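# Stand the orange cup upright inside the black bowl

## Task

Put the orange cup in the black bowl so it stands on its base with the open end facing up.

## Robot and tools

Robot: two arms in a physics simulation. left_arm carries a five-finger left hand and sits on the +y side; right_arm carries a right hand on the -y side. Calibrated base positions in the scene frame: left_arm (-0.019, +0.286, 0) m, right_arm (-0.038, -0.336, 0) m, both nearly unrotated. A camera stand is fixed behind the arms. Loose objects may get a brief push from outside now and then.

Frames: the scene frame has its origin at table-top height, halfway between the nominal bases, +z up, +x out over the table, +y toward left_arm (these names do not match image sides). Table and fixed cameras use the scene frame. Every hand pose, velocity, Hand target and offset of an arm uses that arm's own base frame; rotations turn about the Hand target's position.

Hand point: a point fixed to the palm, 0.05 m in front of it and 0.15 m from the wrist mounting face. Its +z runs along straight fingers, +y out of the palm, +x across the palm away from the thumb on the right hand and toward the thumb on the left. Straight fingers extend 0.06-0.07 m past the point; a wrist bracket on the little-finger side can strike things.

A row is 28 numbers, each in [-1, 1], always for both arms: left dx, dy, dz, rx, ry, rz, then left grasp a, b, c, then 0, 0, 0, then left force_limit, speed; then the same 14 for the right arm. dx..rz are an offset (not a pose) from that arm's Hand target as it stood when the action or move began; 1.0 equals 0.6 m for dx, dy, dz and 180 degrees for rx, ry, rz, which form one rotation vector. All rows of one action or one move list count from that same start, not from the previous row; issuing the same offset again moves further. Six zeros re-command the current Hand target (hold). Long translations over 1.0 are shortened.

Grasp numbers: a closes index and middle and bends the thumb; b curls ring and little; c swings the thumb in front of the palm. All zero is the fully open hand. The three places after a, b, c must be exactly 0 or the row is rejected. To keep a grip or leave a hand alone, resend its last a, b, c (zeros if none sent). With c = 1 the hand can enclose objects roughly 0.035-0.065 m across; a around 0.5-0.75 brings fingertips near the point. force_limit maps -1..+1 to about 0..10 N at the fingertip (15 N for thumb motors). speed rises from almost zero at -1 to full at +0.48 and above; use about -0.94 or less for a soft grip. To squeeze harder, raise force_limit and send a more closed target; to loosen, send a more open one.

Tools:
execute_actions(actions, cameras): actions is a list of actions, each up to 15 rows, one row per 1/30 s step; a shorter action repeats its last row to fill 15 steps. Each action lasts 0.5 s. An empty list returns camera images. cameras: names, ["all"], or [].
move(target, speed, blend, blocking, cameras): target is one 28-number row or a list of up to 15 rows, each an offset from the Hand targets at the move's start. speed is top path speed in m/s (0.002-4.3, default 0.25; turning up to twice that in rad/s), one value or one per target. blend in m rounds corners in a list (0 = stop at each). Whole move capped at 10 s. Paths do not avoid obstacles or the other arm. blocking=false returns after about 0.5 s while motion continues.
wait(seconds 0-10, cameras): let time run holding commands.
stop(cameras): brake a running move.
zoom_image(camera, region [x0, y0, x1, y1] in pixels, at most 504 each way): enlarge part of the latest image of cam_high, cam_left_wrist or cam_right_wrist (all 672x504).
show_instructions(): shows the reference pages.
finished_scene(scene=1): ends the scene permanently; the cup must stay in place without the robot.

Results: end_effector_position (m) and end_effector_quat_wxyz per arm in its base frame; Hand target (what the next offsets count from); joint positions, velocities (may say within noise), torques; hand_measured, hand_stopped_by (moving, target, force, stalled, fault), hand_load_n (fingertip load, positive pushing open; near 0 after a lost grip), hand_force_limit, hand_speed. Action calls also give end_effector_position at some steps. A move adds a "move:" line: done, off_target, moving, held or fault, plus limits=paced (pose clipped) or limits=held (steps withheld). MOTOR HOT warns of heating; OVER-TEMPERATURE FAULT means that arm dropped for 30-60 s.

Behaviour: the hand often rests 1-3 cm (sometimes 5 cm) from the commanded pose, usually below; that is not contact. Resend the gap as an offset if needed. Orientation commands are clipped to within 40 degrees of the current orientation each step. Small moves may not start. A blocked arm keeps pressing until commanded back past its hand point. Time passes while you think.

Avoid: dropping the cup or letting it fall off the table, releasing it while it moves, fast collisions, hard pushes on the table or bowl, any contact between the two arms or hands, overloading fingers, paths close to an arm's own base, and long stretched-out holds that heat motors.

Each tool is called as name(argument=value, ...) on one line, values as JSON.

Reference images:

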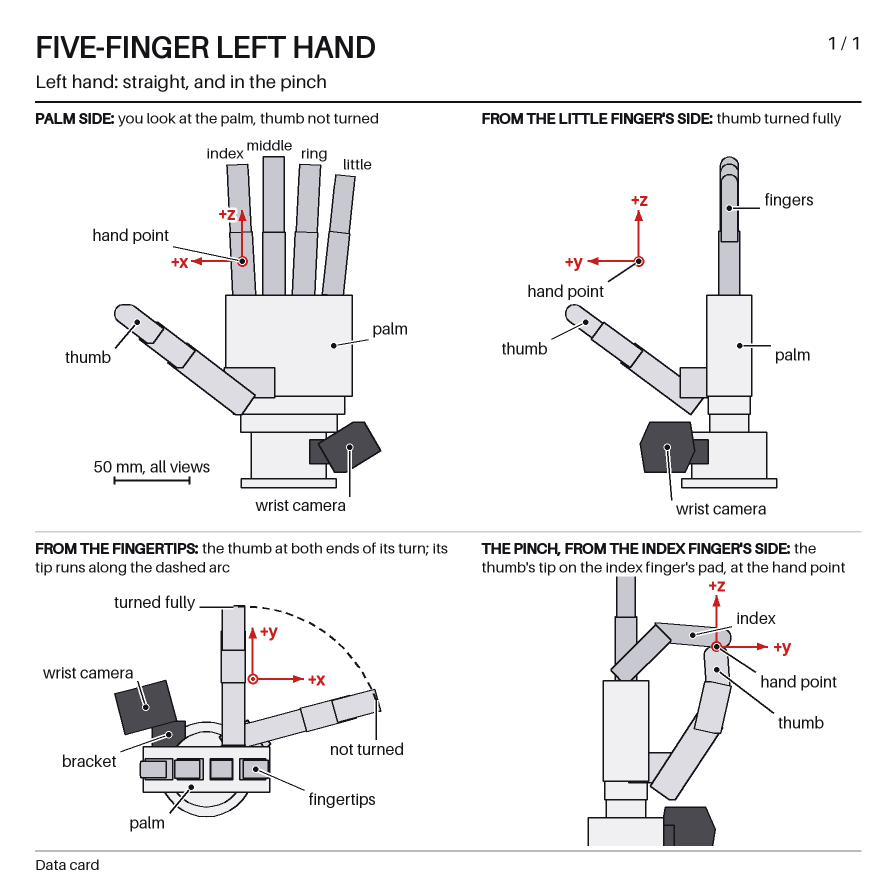

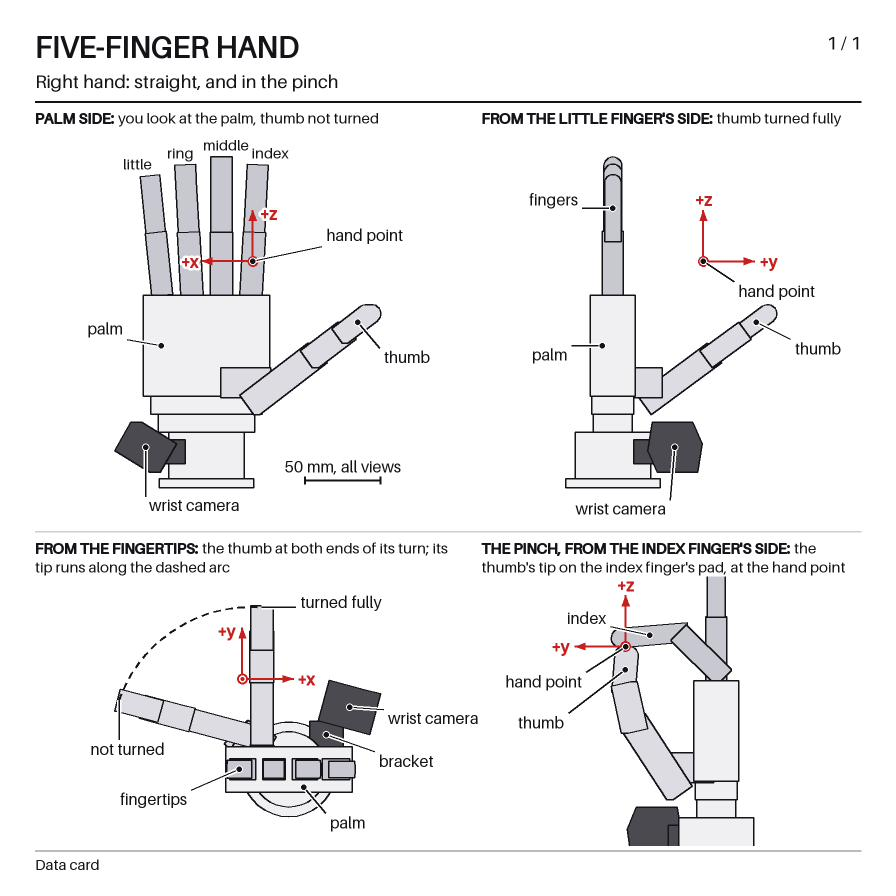

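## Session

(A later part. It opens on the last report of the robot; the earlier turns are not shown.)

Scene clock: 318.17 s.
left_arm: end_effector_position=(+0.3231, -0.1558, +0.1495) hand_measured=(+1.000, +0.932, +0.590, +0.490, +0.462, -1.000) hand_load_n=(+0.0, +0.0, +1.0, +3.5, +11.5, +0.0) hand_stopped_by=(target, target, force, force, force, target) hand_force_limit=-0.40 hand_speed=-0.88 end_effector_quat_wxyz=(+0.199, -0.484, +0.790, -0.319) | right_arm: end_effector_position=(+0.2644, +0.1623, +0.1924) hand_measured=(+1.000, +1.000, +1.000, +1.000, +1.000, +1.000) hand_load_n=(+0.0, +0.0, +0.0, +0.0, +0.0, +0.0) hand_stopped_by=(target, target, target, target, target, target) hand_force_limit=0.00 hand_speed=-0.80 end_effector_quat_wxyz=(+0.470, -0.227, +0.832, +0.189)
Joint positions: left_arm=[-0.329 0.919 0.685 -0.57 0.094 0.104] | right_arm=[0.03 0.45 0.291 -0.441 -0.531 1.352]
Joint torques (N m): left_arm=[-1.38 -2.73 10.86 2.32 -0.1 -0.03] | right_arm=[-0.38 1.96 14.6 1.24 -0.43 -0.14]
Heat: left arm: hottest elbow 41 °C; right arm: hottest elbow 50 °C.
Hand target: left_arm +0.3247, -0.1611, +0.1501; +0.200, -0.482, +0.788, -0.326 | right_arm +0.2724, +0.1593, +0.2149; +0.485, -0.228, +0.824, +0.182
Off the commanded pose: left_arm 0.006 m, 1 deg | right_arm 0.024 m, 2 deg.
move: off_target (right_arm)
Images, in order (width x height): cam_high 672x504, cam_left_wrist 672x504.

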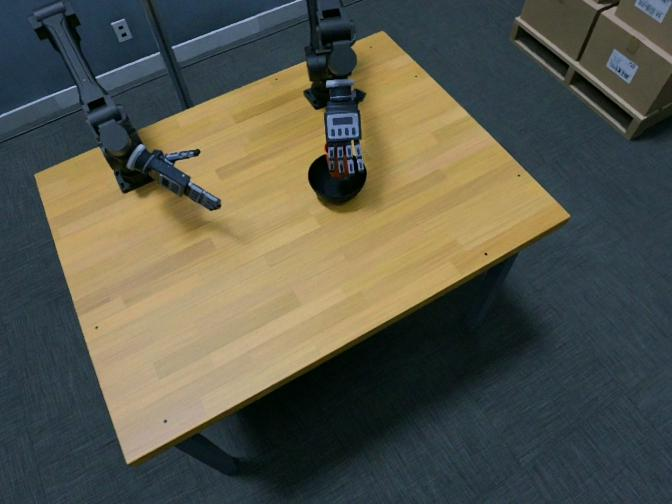

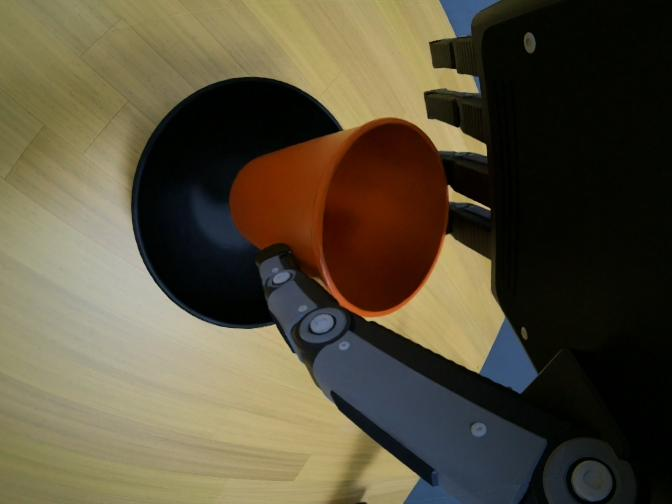

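move(target=[0.0088, -0.020, -0.030, 0, 0, 0, 0.45, 0, 1, 0, 0, 0, -0.4, -0.88, 0, 0, 0, 0, 0, 0, 0, 0, 0, 0, 0, 0, 0.0, -0.8], speed=0.1, cameras=["cam_high", "cam_left_wrist"])

zoom_image(camera="cam_high", region=[280, 90, 400, 220])

zoom_image(camera="cam_left_wrist", region=[80, 50, 480, 360])

Scene clock: 344.30 s.
left_arm: end_effector_position=(+0.3289, -0.1668, +0.1331) hand_measured=(+1.000, +0.932, +0.590, +0.490, +0.462, -1.000) hand_load_n=(+0.0, +0.0, +0.5, +3.0, +11.5, +0.0) hand_stopped_by=(target, target, force, force, force, target) hand_force_limit=-0.40 hand_speed=-0.88 end_effector_quat_wxyz=(+0.201, -0.484, +0.789, -0.321) | right_arm: end_effector_position=(+0.2644, +0.1623, +0.1924) hand_measured=(+1.000, +1.000, +1.000, +1.000, +1.000, +1.000) hand_load_n=(+0.0, +0.0, +0.0, +0.0, +0.0, +0.0) hand_stopped_by=(target, target, target, target, target, target) hand_force_limit=0.00 hand_speed=-0.80 end_effector_quat_wxyz=(+0.470, -0.227, +0.832, +0.189)
Joint positions: left_arm=[-0.361 0.961 0.661 -0.497 0.07 0.08] | right_arm=[0.03 0.45 0.291 -0.441 -0.531 1.352]
Joint torques (N m): left_arm=[-1.55 -2.78 10.73 2.17 -0.13 -0.03] | right_arm=[-0.32 1.96 14.57 1.26 -0.44 -0.14]
Heat: left arm: hottest elbow 42 °C; right arm: hottest elbow 50 °C.
Hand target: left_arm +0.3300, -0.1730, +0.1322; +0.200, -0.482, +0.788, -0.326 | right_arm +0.2724, +0.1593, +0.2149; +0.485, -0.228, +0.824, +0.182
Off the commanded pose: left_arm 0.006 m, 1 deg | right_arm 0.024 m, 2 deg.
move: off_target (right_arm)
Images, in order (width x height): cam_high 672x504, cam_left_wrist 672x504.

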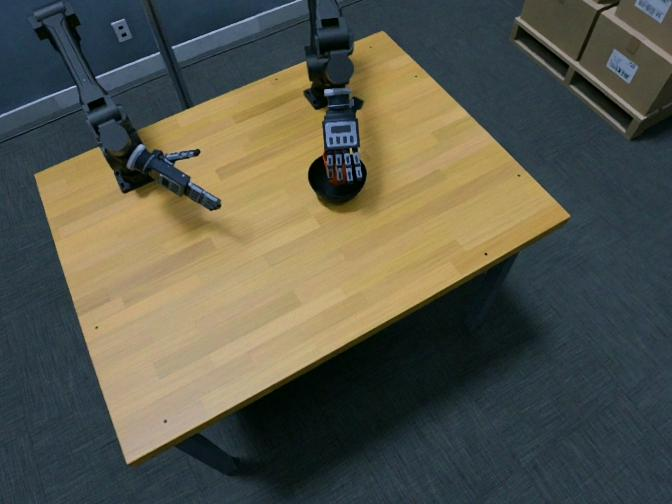

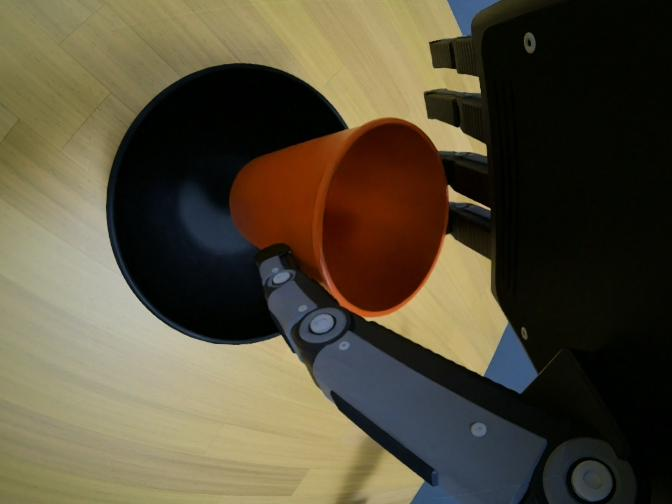

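Scaled by 3.877 from the camera's 672x504 image, which has a finer 960x720 frame.

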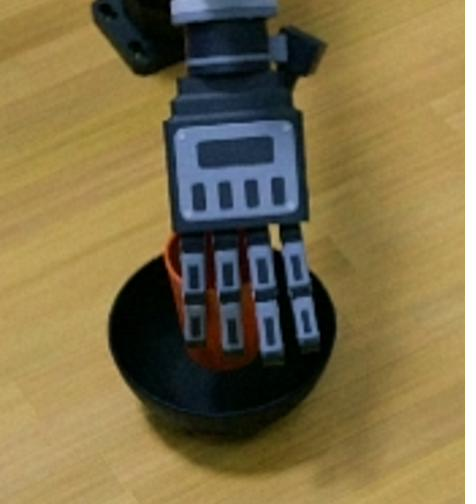

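Scaled by 1.260 from the camera's 672x504 image, which has a finer 960x720 frame.

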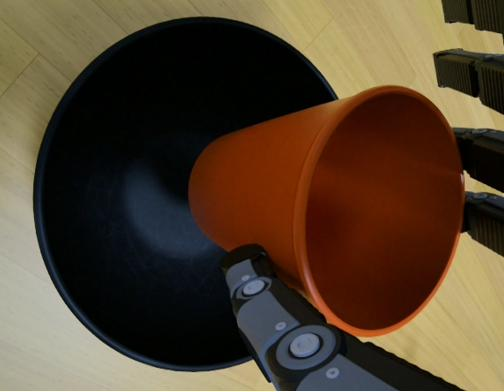

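move(target=[0, -0.002, -0.0685, 0, 0, 0, 0.45, 0, 1, 0, 0, 0, -0.4, -0.88, 0, 0, 0, 0, 0, 0, 0, 0, 0, 0, 0, 0, 0.0, -0.8], speed=0.08, cameras=["cam_high", "cam_left_wrist"])

zoom_image(camera="cam_high", region=[280, 90, 400, 220])

zoom_image(camera="cam_left_wrist", region=[60, 10, 480, 400])

Scene clock: 359.70 s.
left_arm: end_effector_position=(+0.3295, -0.1681, +0.0923) hand_measured=(+1.000, +0.932, +0.590, +0.490, +0.462, -1.000) hand_load_n=(+0.0, +0.0, +0.5, +3.0, +11.5, +0.5) hand_stopped_by=(target, target, force, force, force, target) hand_force_limit=-0.40 hand_speed=-0.88 end_effector_quat_wxyz=(+0.201, -0.485, +0.789, -0.321) | right_arm: end_effector_position=(+0.2644, +0.1623, +0.1924) hand_measured=(+1.000, +1.000, +1.000, +1.000, +1.000, +1.000) hand_load_n=(+0.0, +0.0, +0.0, +0.0, +0.0, +0.0) hand_stopped_by=(target, target, target, target, target, target) hand_force_limit=0.00 hand_speed=-0.80 end_effector_quat_wxyz=(+0.470, -0.227, +0.832, +0.189)
Joint positions: left_arm=[-0.365 1.017 0.579 -0.358 0.067 0.077] | right_arm=[0.03 0.45 0.291 -0.441 -0.531 1.352]
Joint torques (N m): left_arm=[-1.55 -3.02 10.19 2.28 -0.13 -0.04] | right_arm=[-0.38 1.96 14.6 1.26 -0.44 -0.14]
Heat: left arm: hottest elbow 41 °C; right arm: hottest elbow 51 °C.
Hand target: left_arm +0.3300, -0.1742, +0.0911; +0.200, -0.482, +0.788, -0.326 | right_arm +0.2724, +0.1593, +0.2149; +0.485, -0.228, +0.824, +0.182
Off the commanded pose: left_arm 0.006 m, 1 deg | right_arm 0.024 m, 2 deg.
move: off_target (right_arm)
Images, in order (width x height): cam_high 672x504, cam_left_wrist 672x504.

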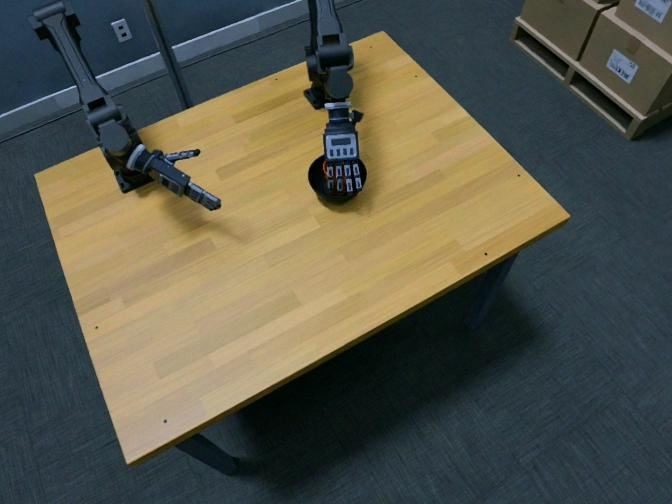

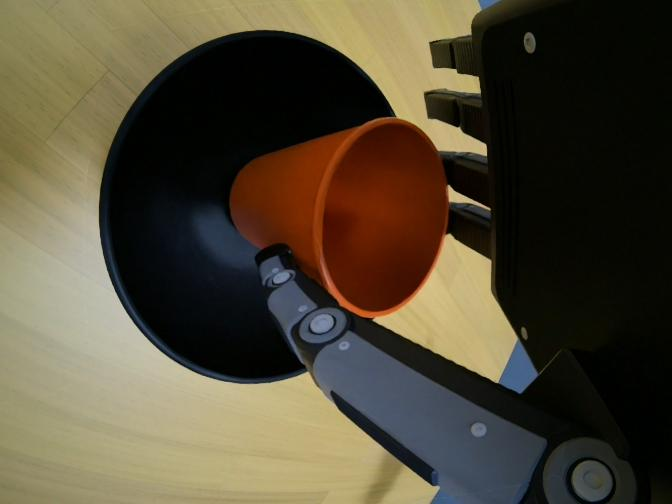

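Scaled by 3.877 from the camera's 672x504 image, which has a finer 960x720 frame.

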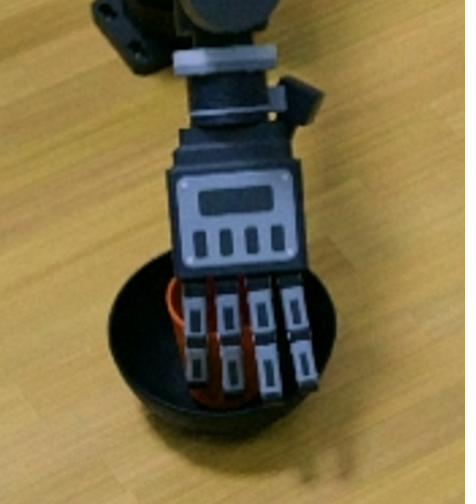

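Scaled by 1.200 from the camera's 672x504 image, which has a finer 960x720 frame.

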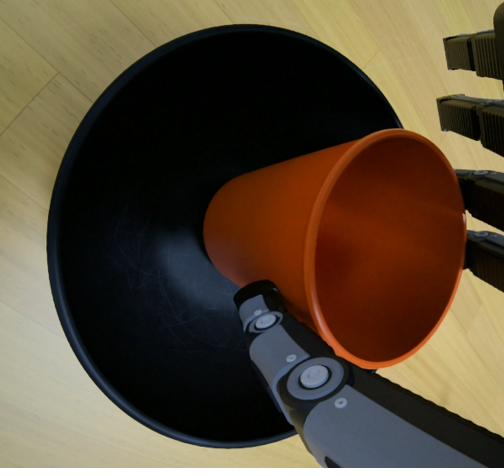

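move(target=[0, 0, -0.013, 0, 0, 0, 0.45, 0, 1, 0, 0, 0, -0.4, -0.88, 0, 0, 0, 0, 0, 0, 0, 0, 0, 0, 0, 0, 0.0, -0.8], speed=0.04, cameras=["cam_high", "cam_left_wrist"])

Scene clock: 372.60 s.
left_arm: end_effector_position=(+0.3299, -0.1683, +0.0851) hand_measured=(+1.000, +0.932, +0.590, +0.490, +0.462, -1.000) hand_load_n=(+0.0, +0.0, +0.5, +3.5, +11.5, +0.5) hand_stopped_by=(target, target, force, force, force, target) hand_force_limit=-0.40 hand_speed=-0.88 end_effector_quat_wxyz=(+0.201, -0.484, +0.788, -0.322) | right_arm: end_effector_position=(+0.2644, +0.1623, +0.1924) hand_measured=(+1.000, +1.000, +1.000, +1.000, +1.000, +1.000) hand_load_n=(+0.0, +0.0, -0.5, +0.0, +0.0, +0.0) hand_stopped_by=(target, target, target, target, target, target) hand_force_limit=0.00 hand_speed=-0.80 end_effector_quat_wxyz=(+0.470, -0.227, +0.832, +0.189)
Joint positions: left_arm=[-0.365 1.03 0.565 -0.33 0.067 0.076] | right_arm=[0.03 0.45 0.291 -0.441 -0.531 1.352]
Joint torques (N m): left_arm=[-1.55 -3.02 10 2.21 -0.14 -0.04] | right_arm=[-0.38 2.02 14.61 1.26 -0.44 -0.14]
Heat: left arm: hottest elbow 41 °C; right arm: hottest elbow 51 °C.
Hand target: left_arm +0.3300, -0.1742, +0.0833; +0.200, -0.482, +0.788, -0.326 | right_arm +0.2724, +0.1593, +0.2149; +0.485, -0.228, +0.824, +0.182
Off the commanded pose: left_arm 0.006 m, 1 deg | right_arm 0.024 m, 2 deg.
move: off_target (right_arm)
Images, in order (width x height): cam_high 672x504, cam_left_wrist 672x504.

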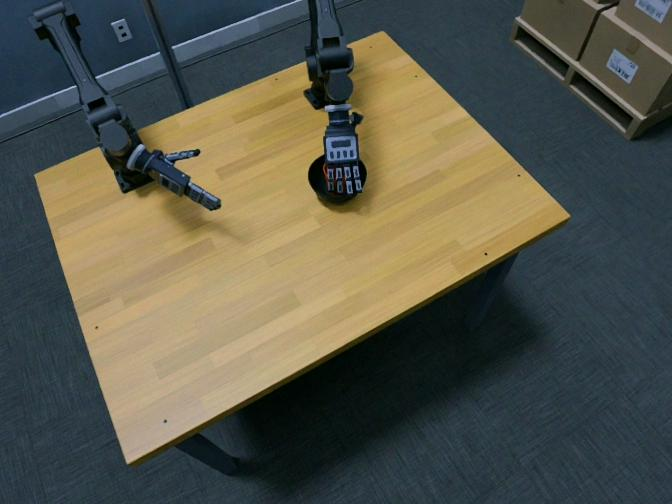

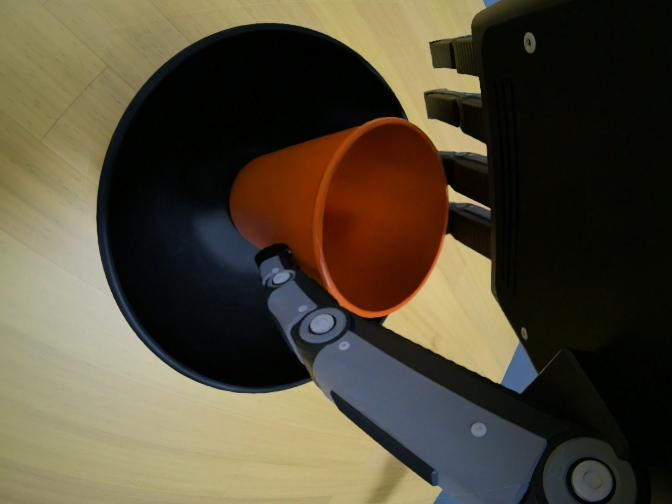

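move(target=[0, 0, -0.01, 0, 0, 0, 0.45, 0, 1, 0, 0, 0, -0.4, -0.88, 0, 0, 0, 0, 0, 0, 0, 0, 0, 0, 0, 0, 0.0, -0.8], speed=0.04, cameras=["cam_high", "cam_left_wrist"])

zoom_image(camera="cam_left_wrist", region=[60, 10, 480, 400])

Scene clock: 376.73 s.
left_arm: end_effector_position=(+0.3317, -0.1690, +0.0831) hand_measured=(+1.000, +0.932, +0.590, +0.490, +0.462, -1.000) hand_load_n=(+0.0, -0.5, +1.0, +3.0, +11.5, +0.5) hand_stopped_by=(target, target, force, force, force, target) hand_force_limit=-0.40 hand_speed=-0.88 end_effector_quat_wxyz=(+0.204, -0.484, +0.787, -0.325) | right_arm: end_effector_position=(+0.2644, +0.1623, +0.1924) hand_measured=(+1.000, +1.000, +1.000, +1.000, +1.000, +1.000) hand_load_n=(+0.0, +0.0, +0.0, +0.0, -0.5, +0.0) hand_stopped_by=(target, target, target, target, target, target) hand_force_limit=0.00 hand_speed=-0.80 end_effector_quat_wxyz=(+0.470, -0.227, +0.832, +0.189)
Joint positions: left_arm=[-0.365 1.036 0.558 -0.309 0.067 0.076] | right_arm=[0.03 0.45 0.291 -0.441 -0.531 1.352]
Joint torques (N m): left_arm=[-1.55 -2.73 9.47 2.25 -0.13 -0.03] | right_arm=[-0.32 1.9 14.63 1.25 -0.44 -0.14]
Heat: left arm: hottest elbow 40 °C; right arm: hottest elbow 51 °C.
Hand target: left_arm +0.3299, -0.1742, +0.0773; +0.200, -0.482, +0.788, -0.326 | right_arm +0.2724, +0.1593, +0.2149; +0.485, -0.228, +0.824, +0.182
Off the commanded pose: left_arm 0.008 m, 0 deg | right_arm 0.024 m, 2 deg.
move: off_target (right_arm)
Images, in order (width x height): cam_high 672x504, cam_left_wrist 672x504.

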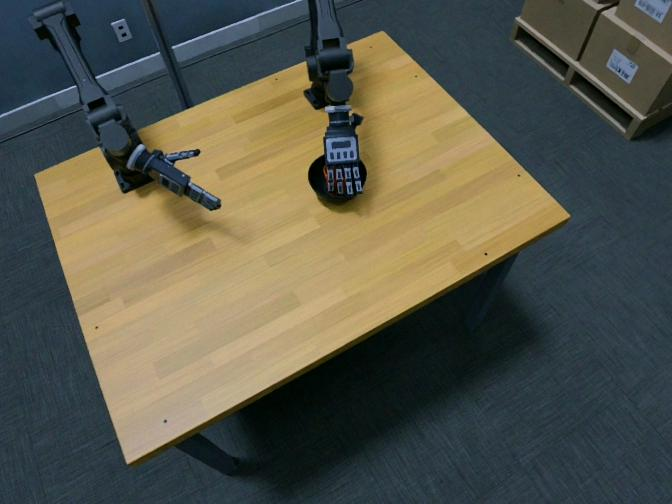

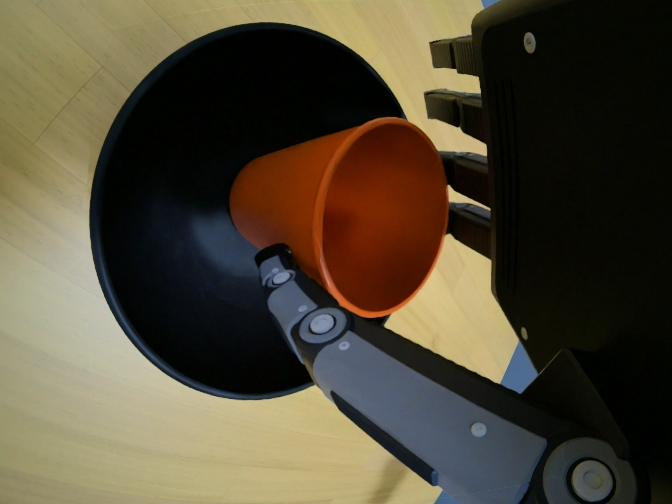

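Scaled by 1.200 from the camera's 672x504 image, which has a finer 960x720 frame.

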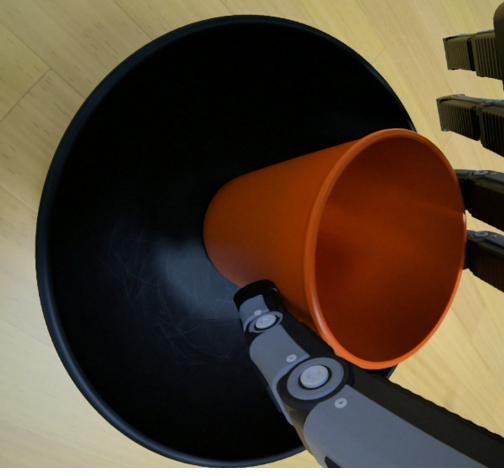

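zoom_image(camera="cam_high", region=[290, 120, 390, 220])

Scaled by 5.040 from the camera's 672x504 image, which has a finer 960x720 frame.

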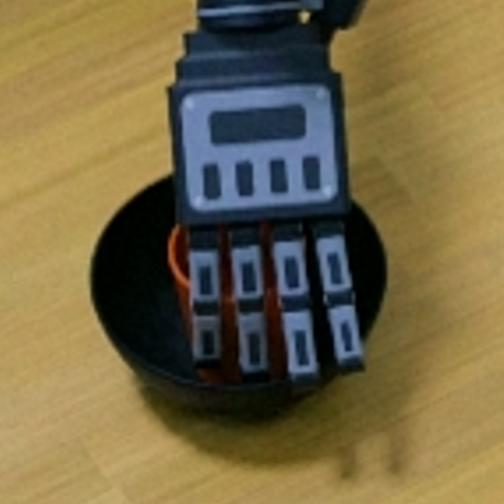

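move(target=[[0, 0, 0.0083, 0, 0, 0, 0.45, 0, 1, 0, 0, 0, -0.4, -0.88, 0, 0, 0, 0, 0, 0, 0, 0, 0, 0, 0, 0, 0.0, -0.8], [0, 0, 0.0083, 0, 0, 0, 0.2, 0, 1, 0, 0, 0, -0.4, -0.9, 0, 0, 0, 0, 0, 0, 0, 0, 0, 0, 0, 0, 0.0, -0.8]], speed=0.04, cameras=["cam_high", "cam_left_wrist"])

zoom_image(camera="cam_left_wrist", region=[60, 10, 480, 400])

zoom_image(camera="cam_high", region=[290, 120, 390, 220])

Scene clock: 400.63 s.
left_arm: end_effector_position=(+0.3317, -0.1691, +0.0831) hand_measured=(+1.000, +0.970, +0.750, +0.600, +0.500, -1.000) hand_load_n=(-0.5, +0.0, -0.5, +0.0, +0.0, +0.0) hand_stopped_by=(target, target, target, target, target, target) hand_force_limit=-0.40 hand_speed=-0.90 end_effector_quat_wxyz=(+0.204, -0.484, +0.787, -0.325) | right_arm: end_effector_position=(+0.2644, +0.1623, +0.1924) hand_measured=(+1.000, +1.000, +1.000, +1.000, +1.000, +1.000) hand_load_n=(+0.0, +0.0, +0.0, +0.0, +0.0, +0.0) hand_stopped_by=(target, target, target, target, target, target) hand_force_limit=0.00 hand_speed=-0.80 end_effector_quat_wxyz=(+0.470, -0.227, +0.832, +0.189)
Joint positions: left_arm=[-0.365 1.036 0.558 -0.309 0.067 0.076] | right_arm=[0.03 0.45 0.291 -0.441 -0.531 1.352]
Joint torques (N m): left_arm=[-1.49 -3.31 10.33 1.68 -0.13 -0.03] | right_arm=[-0.38 1.96 14.6 1.26 -0.44 -0.14]
Heat: left arm: hottest elbow 38 °C; right arm: hottest elbow 51 °C.
Hand target: left_arm +0.3299, -0.1742, +0.0823; +0.200, -0.482, +0.788, -0.326 | right_arm +0.2724, +0.1593, +0.2149; +0.485, -0.228, +0.824, +0.182
Off the commanded pose: left_arm 0.005 m, 0 deg | right_arm 0.024 m, 2 deg.
move: off_target (right_arm)
Images, in order (width x height): cam_high 672x504, cam_left_wrist 672x504.

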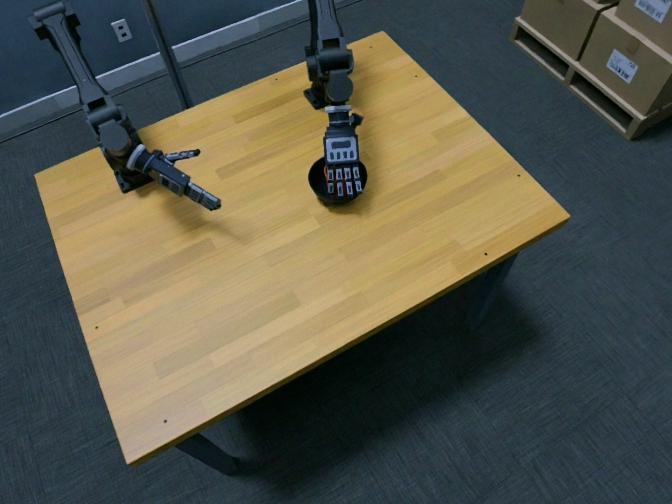

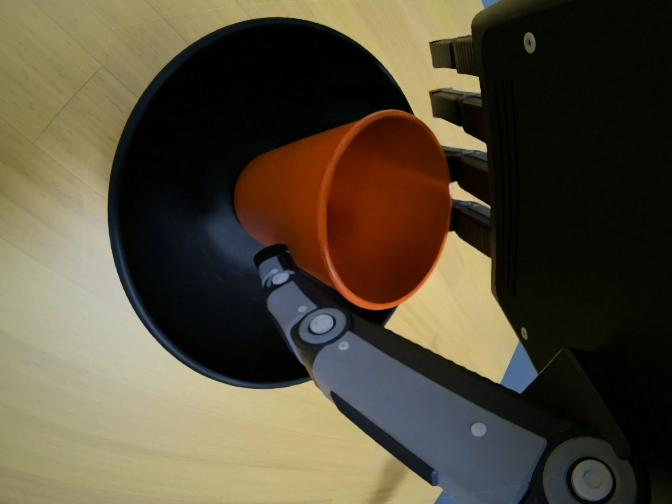

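Scaled by 1.200 from the camera's 672x504 image, which has a finer 960x720 frame.

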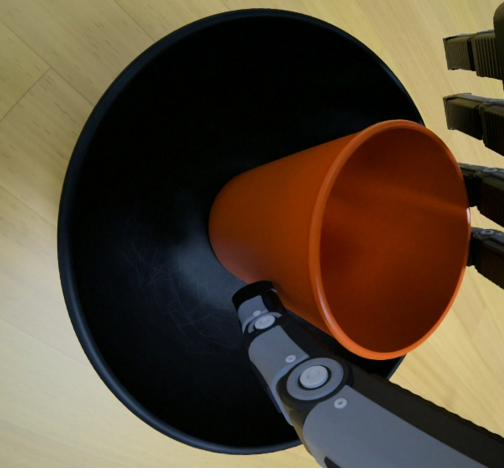

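Scaled by 5.040 from the camera's 672x504 image, which has a finer 960x720 frame.

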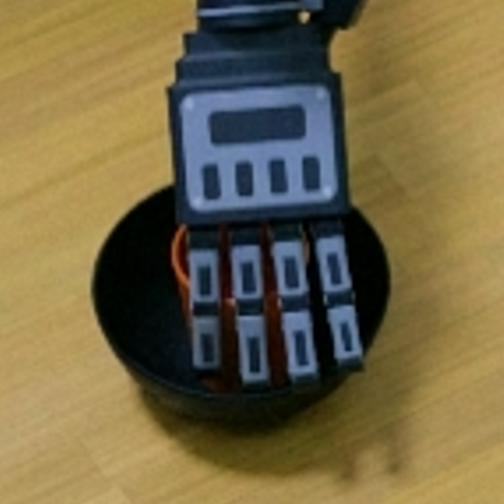

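move(target=[0, 0, 0, 0, 0, 0, 0.16, 0, 0.5, 0, 0, 0, -0.4, -0.7, 0, 0, 0, 0, 0, 0, 0, 0, 0, 0, 0, 0, 0.0, -0.8], speed=0.04, cameras=["cam_high", "cam_left_wrist"])

zoom_image(camera="cam_left_wrist", region=[60, 10, 480, 400])

Scene clock: 439.10 s.
left_arm: end_effector_position=(+0.3317, -0.1692, +0.0831) hand_measured=(+1.000, +0.976, +0.756, +0.680, +0.706, +0.000) hand_load_n=(+0.0, +0.0, -0.5, +0.0, +0.0, +0.0) hand_stopped_by=(target, target, target, target, target, target) hand_force_limit=-0.40 hand_speed=-0.70 end_effector_quat_wxyz=(+0.203, -0.484, +0.787, -0.325) | right_arm: end_effector_position=(+0.2644, +0.1623, +0.1924) hand_measured=(+1.000, +1.000, +1.000, +1.000, +1.000, +1.000) hand_load_n=(+0.0, +0.0, +0.0, +0.0, -0.5, +0.0) hand_stopped_by=(target, target, target, target, target, target) hand_force_limit=0.00 hand_speed=-0.80 end_effector_quat_wxyz=(+0.470, -0.227, +0.832, +0.189)
Joint positions: left_arm=[-0.365 1.036 0.558 -0.309 0.067 0.076] | right_arm=[0.03 0.45 0.291 -0.441 -0.531 1.352]
Joint torques (N m): left_arm=[-1.55 -3.31 10.32 1.68 -0.12 -0.03] | right_arm=[-0.26 2.02 14.58 1.26 -0.43 -0.14]
Heat: left arm: hottest elbow 38 °C; right arm: hottest elbow 52 °C.
Hand target: left_arm +0.3299, -0.1742, +0.0823; +0.200, -0.482, +0.788, -0.326 | right_arm +0.2724, +0.1593, +0.2149; +0.485, -0.228, +0.824, +0.182
Off the commanded pose: left_arm 0.005 m, 0 deg | right_arm 0.024 m, 2 deg.
move: off_target (right_arm)
Images, in order (width x height): cam_high 672x504, cam_left_wrist 672x504.

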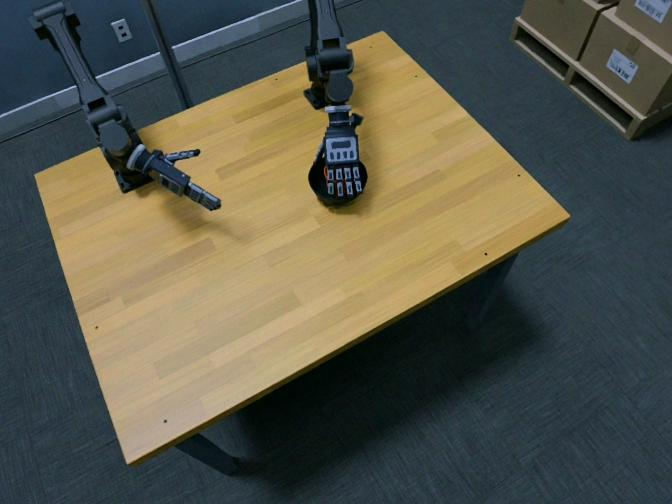

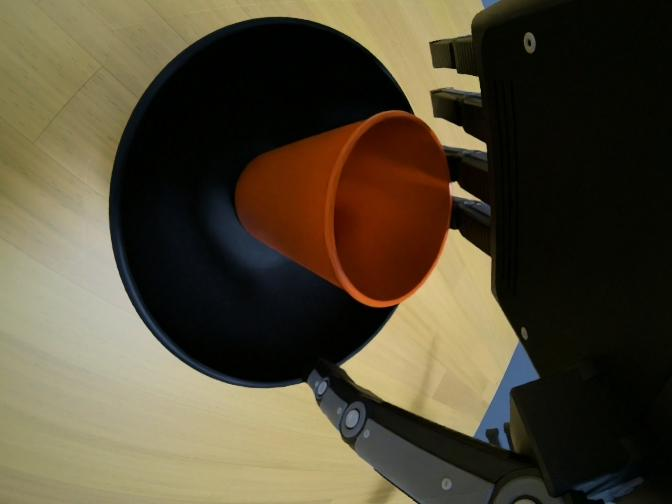

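Scaled by 1.200 from the camera's 672x504 image, which has a finer 960x720 frame.

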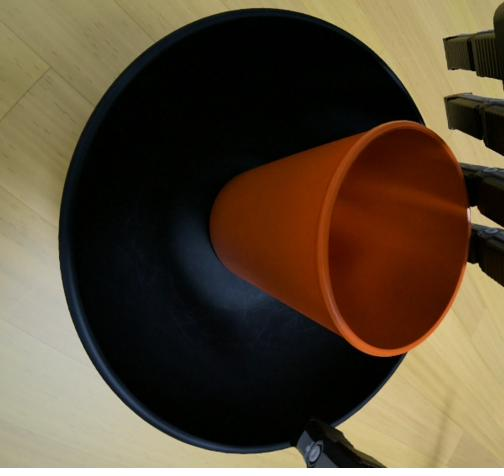

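move(target=[0.006, 0.0053, 0.083, -0.0173, -0.034, 0, 0.16, 0, 0.5, 0, 0, 0, -0.4, -0.7, 0, 0, 0, 0, 0, 0, 0, 0, 0, 0, 0, 0, 0.0, -0.8], speed=0.1, cameras=["cam_high", "cam_left_wrist"])

zoom_image(camera="cam_high", region=[290, 110, 390, 220])

Scene clock: 444.70 s.
left_arm: end_effector_position=(+0.3292, -0.1726, +0.1229) hand_measured=(+1.000, +0.976, +0.756, +0.680, +0.706, +0.000) hand_load_n=(+0.0, +0.0, +0.0, +0.0, -0.5, +0.0) hand_stopped_by=(target, target, target, target, target, target) hand_force_limit=-0.40 hand_speed=-0.70 end_effector_quat_wxyz=(+0.224, -0.467, +0.772, -0.368) | right_arm: end_effector_position=(+0.2644, +0.1623, +0.1924) hand_measured=(+1.000, +1.000, +1.000, +1.000, +1.000, +1.000) hand_load_n=(+0.0, +0.0, +0.0, +0.0, +0.0, +0.0) hand_stopped_by=(target, target, target, target, target, target) hand_force_limit=0.00 hand_speed=-0.80 end_effector_quat_wxyz=(+0.470, -0.227, +0.832, +0.189)
Joint positions: left_arm=[-0.365 0.915 0.558 -0.326 0.088 0.076] | right_arm=[0.03 0.45 0.291 -0.441 -0.531 1.352]
Joint torques (N m): left_arm=[0.44 -3.19 12.22 1.47 0.06 0.03] | right_arm=[-0.38 2.02 14.61 1.25 -0.44 -0.14]
Heat: left arm: hottest elbow 38 °C; right arm: hottest elbow 52 °C.
Hand target: left_arm +0.3335, -0.1710, +0.1320; +0.229, -0.470, +0.767, -0.373 | right_arm +0.2724, +0.1593, +0.2149; +0.485, -0.228, +0.824, +0.182
Off the commanded pose: left_arm 0.010 m, 1 deg | right_arm 0.024 m, 2 deg.
move: off_target (right_arm)
Images, in order (width x height): cam_high 672x504, cam_left_wrist 672x504.

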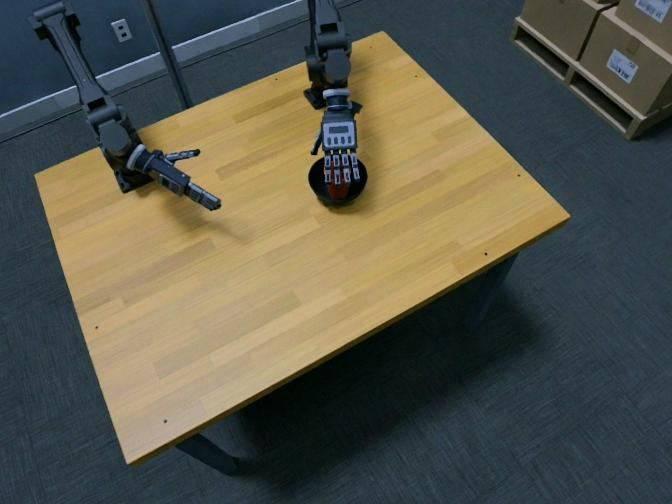

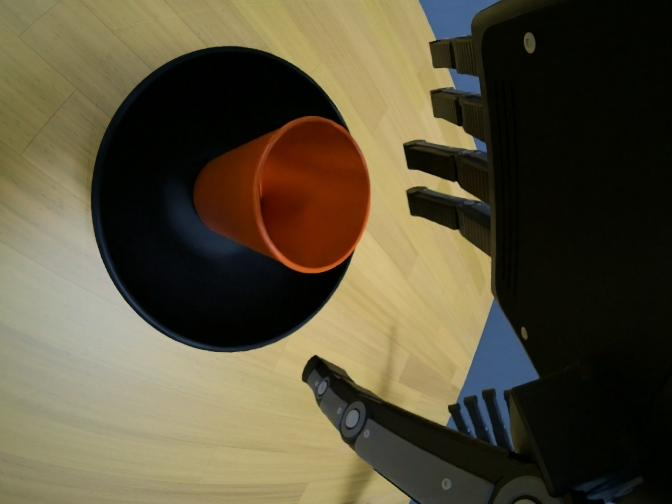

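Scaled by 4.582 from the camera's 672x504 image, which has a finer 960x720 frame.

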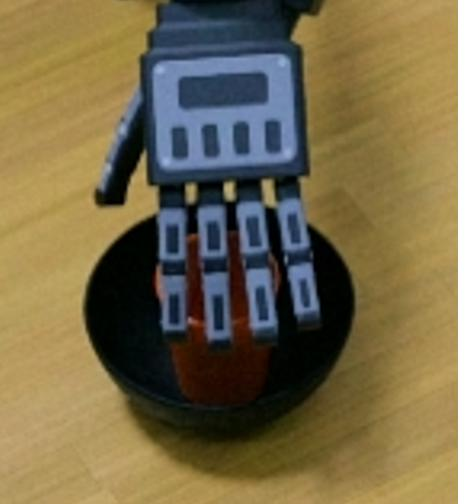

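move(target=[[0.005, 0, 0.1, -0.0173, -0.034, 0, 0.16, 0, 0.5, 0, 0, 0, -0.4, -0.7, 0, 0, 0, 0, 0, 0, 0, 0, 0, 0, 0, 0, 0.0, -0.8], [0.03, 0.25, 0.13, -0.0173, -0.034, 0.12, 0.16, 0, 0.5, 0, 0, 0, -0.4, -0.7, 0, 0, 0, 0, 0, 0, 0, 0, 0, 0, 0, 0, 0.0, -0.8]], speed=0.2, blend=[0.02, 0], cameras=["cam_high", "cam_left_wrist"])

zoom_image(camera="cam_high", region=[290, 120, 390, 220])

Scene clock: 451.53 s.
left_arm: end_effector_position=(+0.3363, -0.0276, +0.1732) hand_measured=(+1.000, +0.976, +0.756, +0.680, +0.706, +0.000) hand_load_n=(+0.0, +0.0, +0.0, +0.0, +0.0, -0.5) hand_stopped_by=(target, target, target, target, target, target) hand_force_limit=-0.40 hand_speed=-0.70 end_effector_quat_wxyz=(-0.297, +0.602, -0.651, +0.355) | right_arm: end_effector_position=(+0.2644, +0.1623, +0.1924) hand_measured=(+1.000, +1.000, +1.000, +1.000, +1.000, +1.000) hand_load_n=(+0.0, +0.0, +0.0, -0.5, +0.0, +0.0) hand_stopped_by=(target, target, target, target, target, target) hand_force_limit=0.00 hand_speed=-0.80 end_effector_quat_wxyz=(+0.470, -0.227, +0.832, +0.189)
Joint positions: left_arm=[0.103 0.708 0.569 -0.482 0.188 0.084] | right_arm=[0.03 0.45 0.291 -0.441 -0.531 1.352]
Joint torques (N m): left_arm=[0.73 -1.08 17.61 1.54 0.11 0.13] | right_arm=[-0.32 2.02 14.6 1.25 -0.44 -0.14]
Heat: left arm: hottest elbow 38 °C; right arm: hottest elbow 52 °C.
Hand target: left_arm +0.3516, -0.0210, +0.2099; -0.322, +0.590, -0.642, +0.368 | right_arm +0.2724, +0.1593, +0.2149; +0.485, -0.228, +0.824, +0.182
Off the commanded pose: left_arm 0.040 m, 4 deg | right_arm 0.024 m, 2 deg.
move: off_target (left_arm, right_arm)
Images, in order (width x height): cam_high 672x504, cam_left_wrist 672x504.

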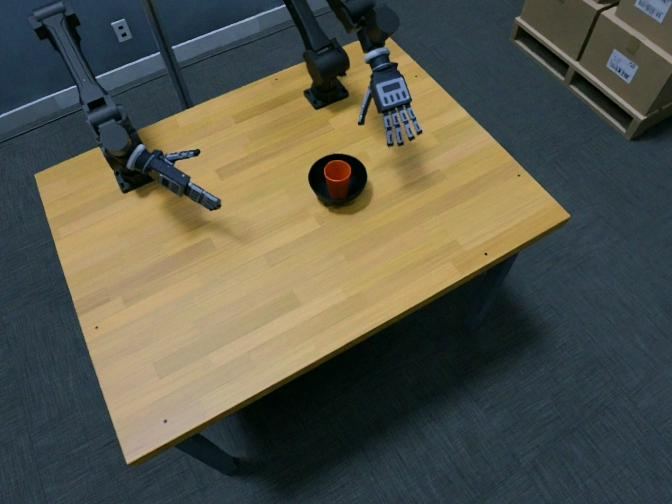

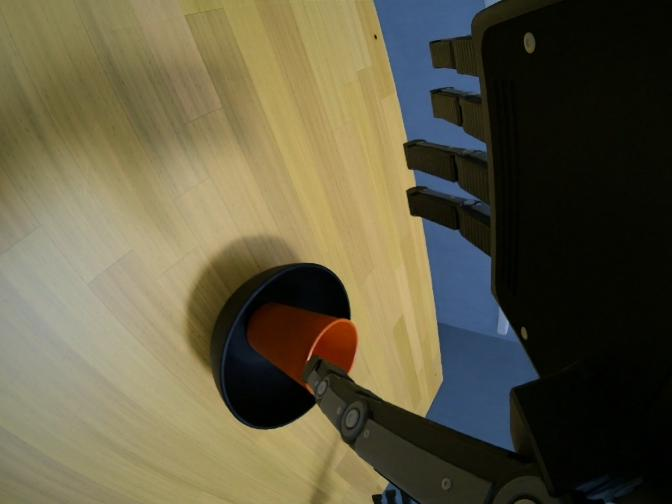

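Scaled by 5.040 from the camera's 672x504 image, which has a finer 960x720 frame.

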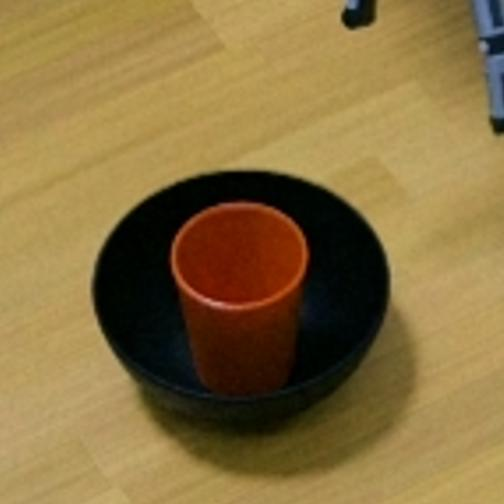

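finished_scene()

The scene is finished: the task was done.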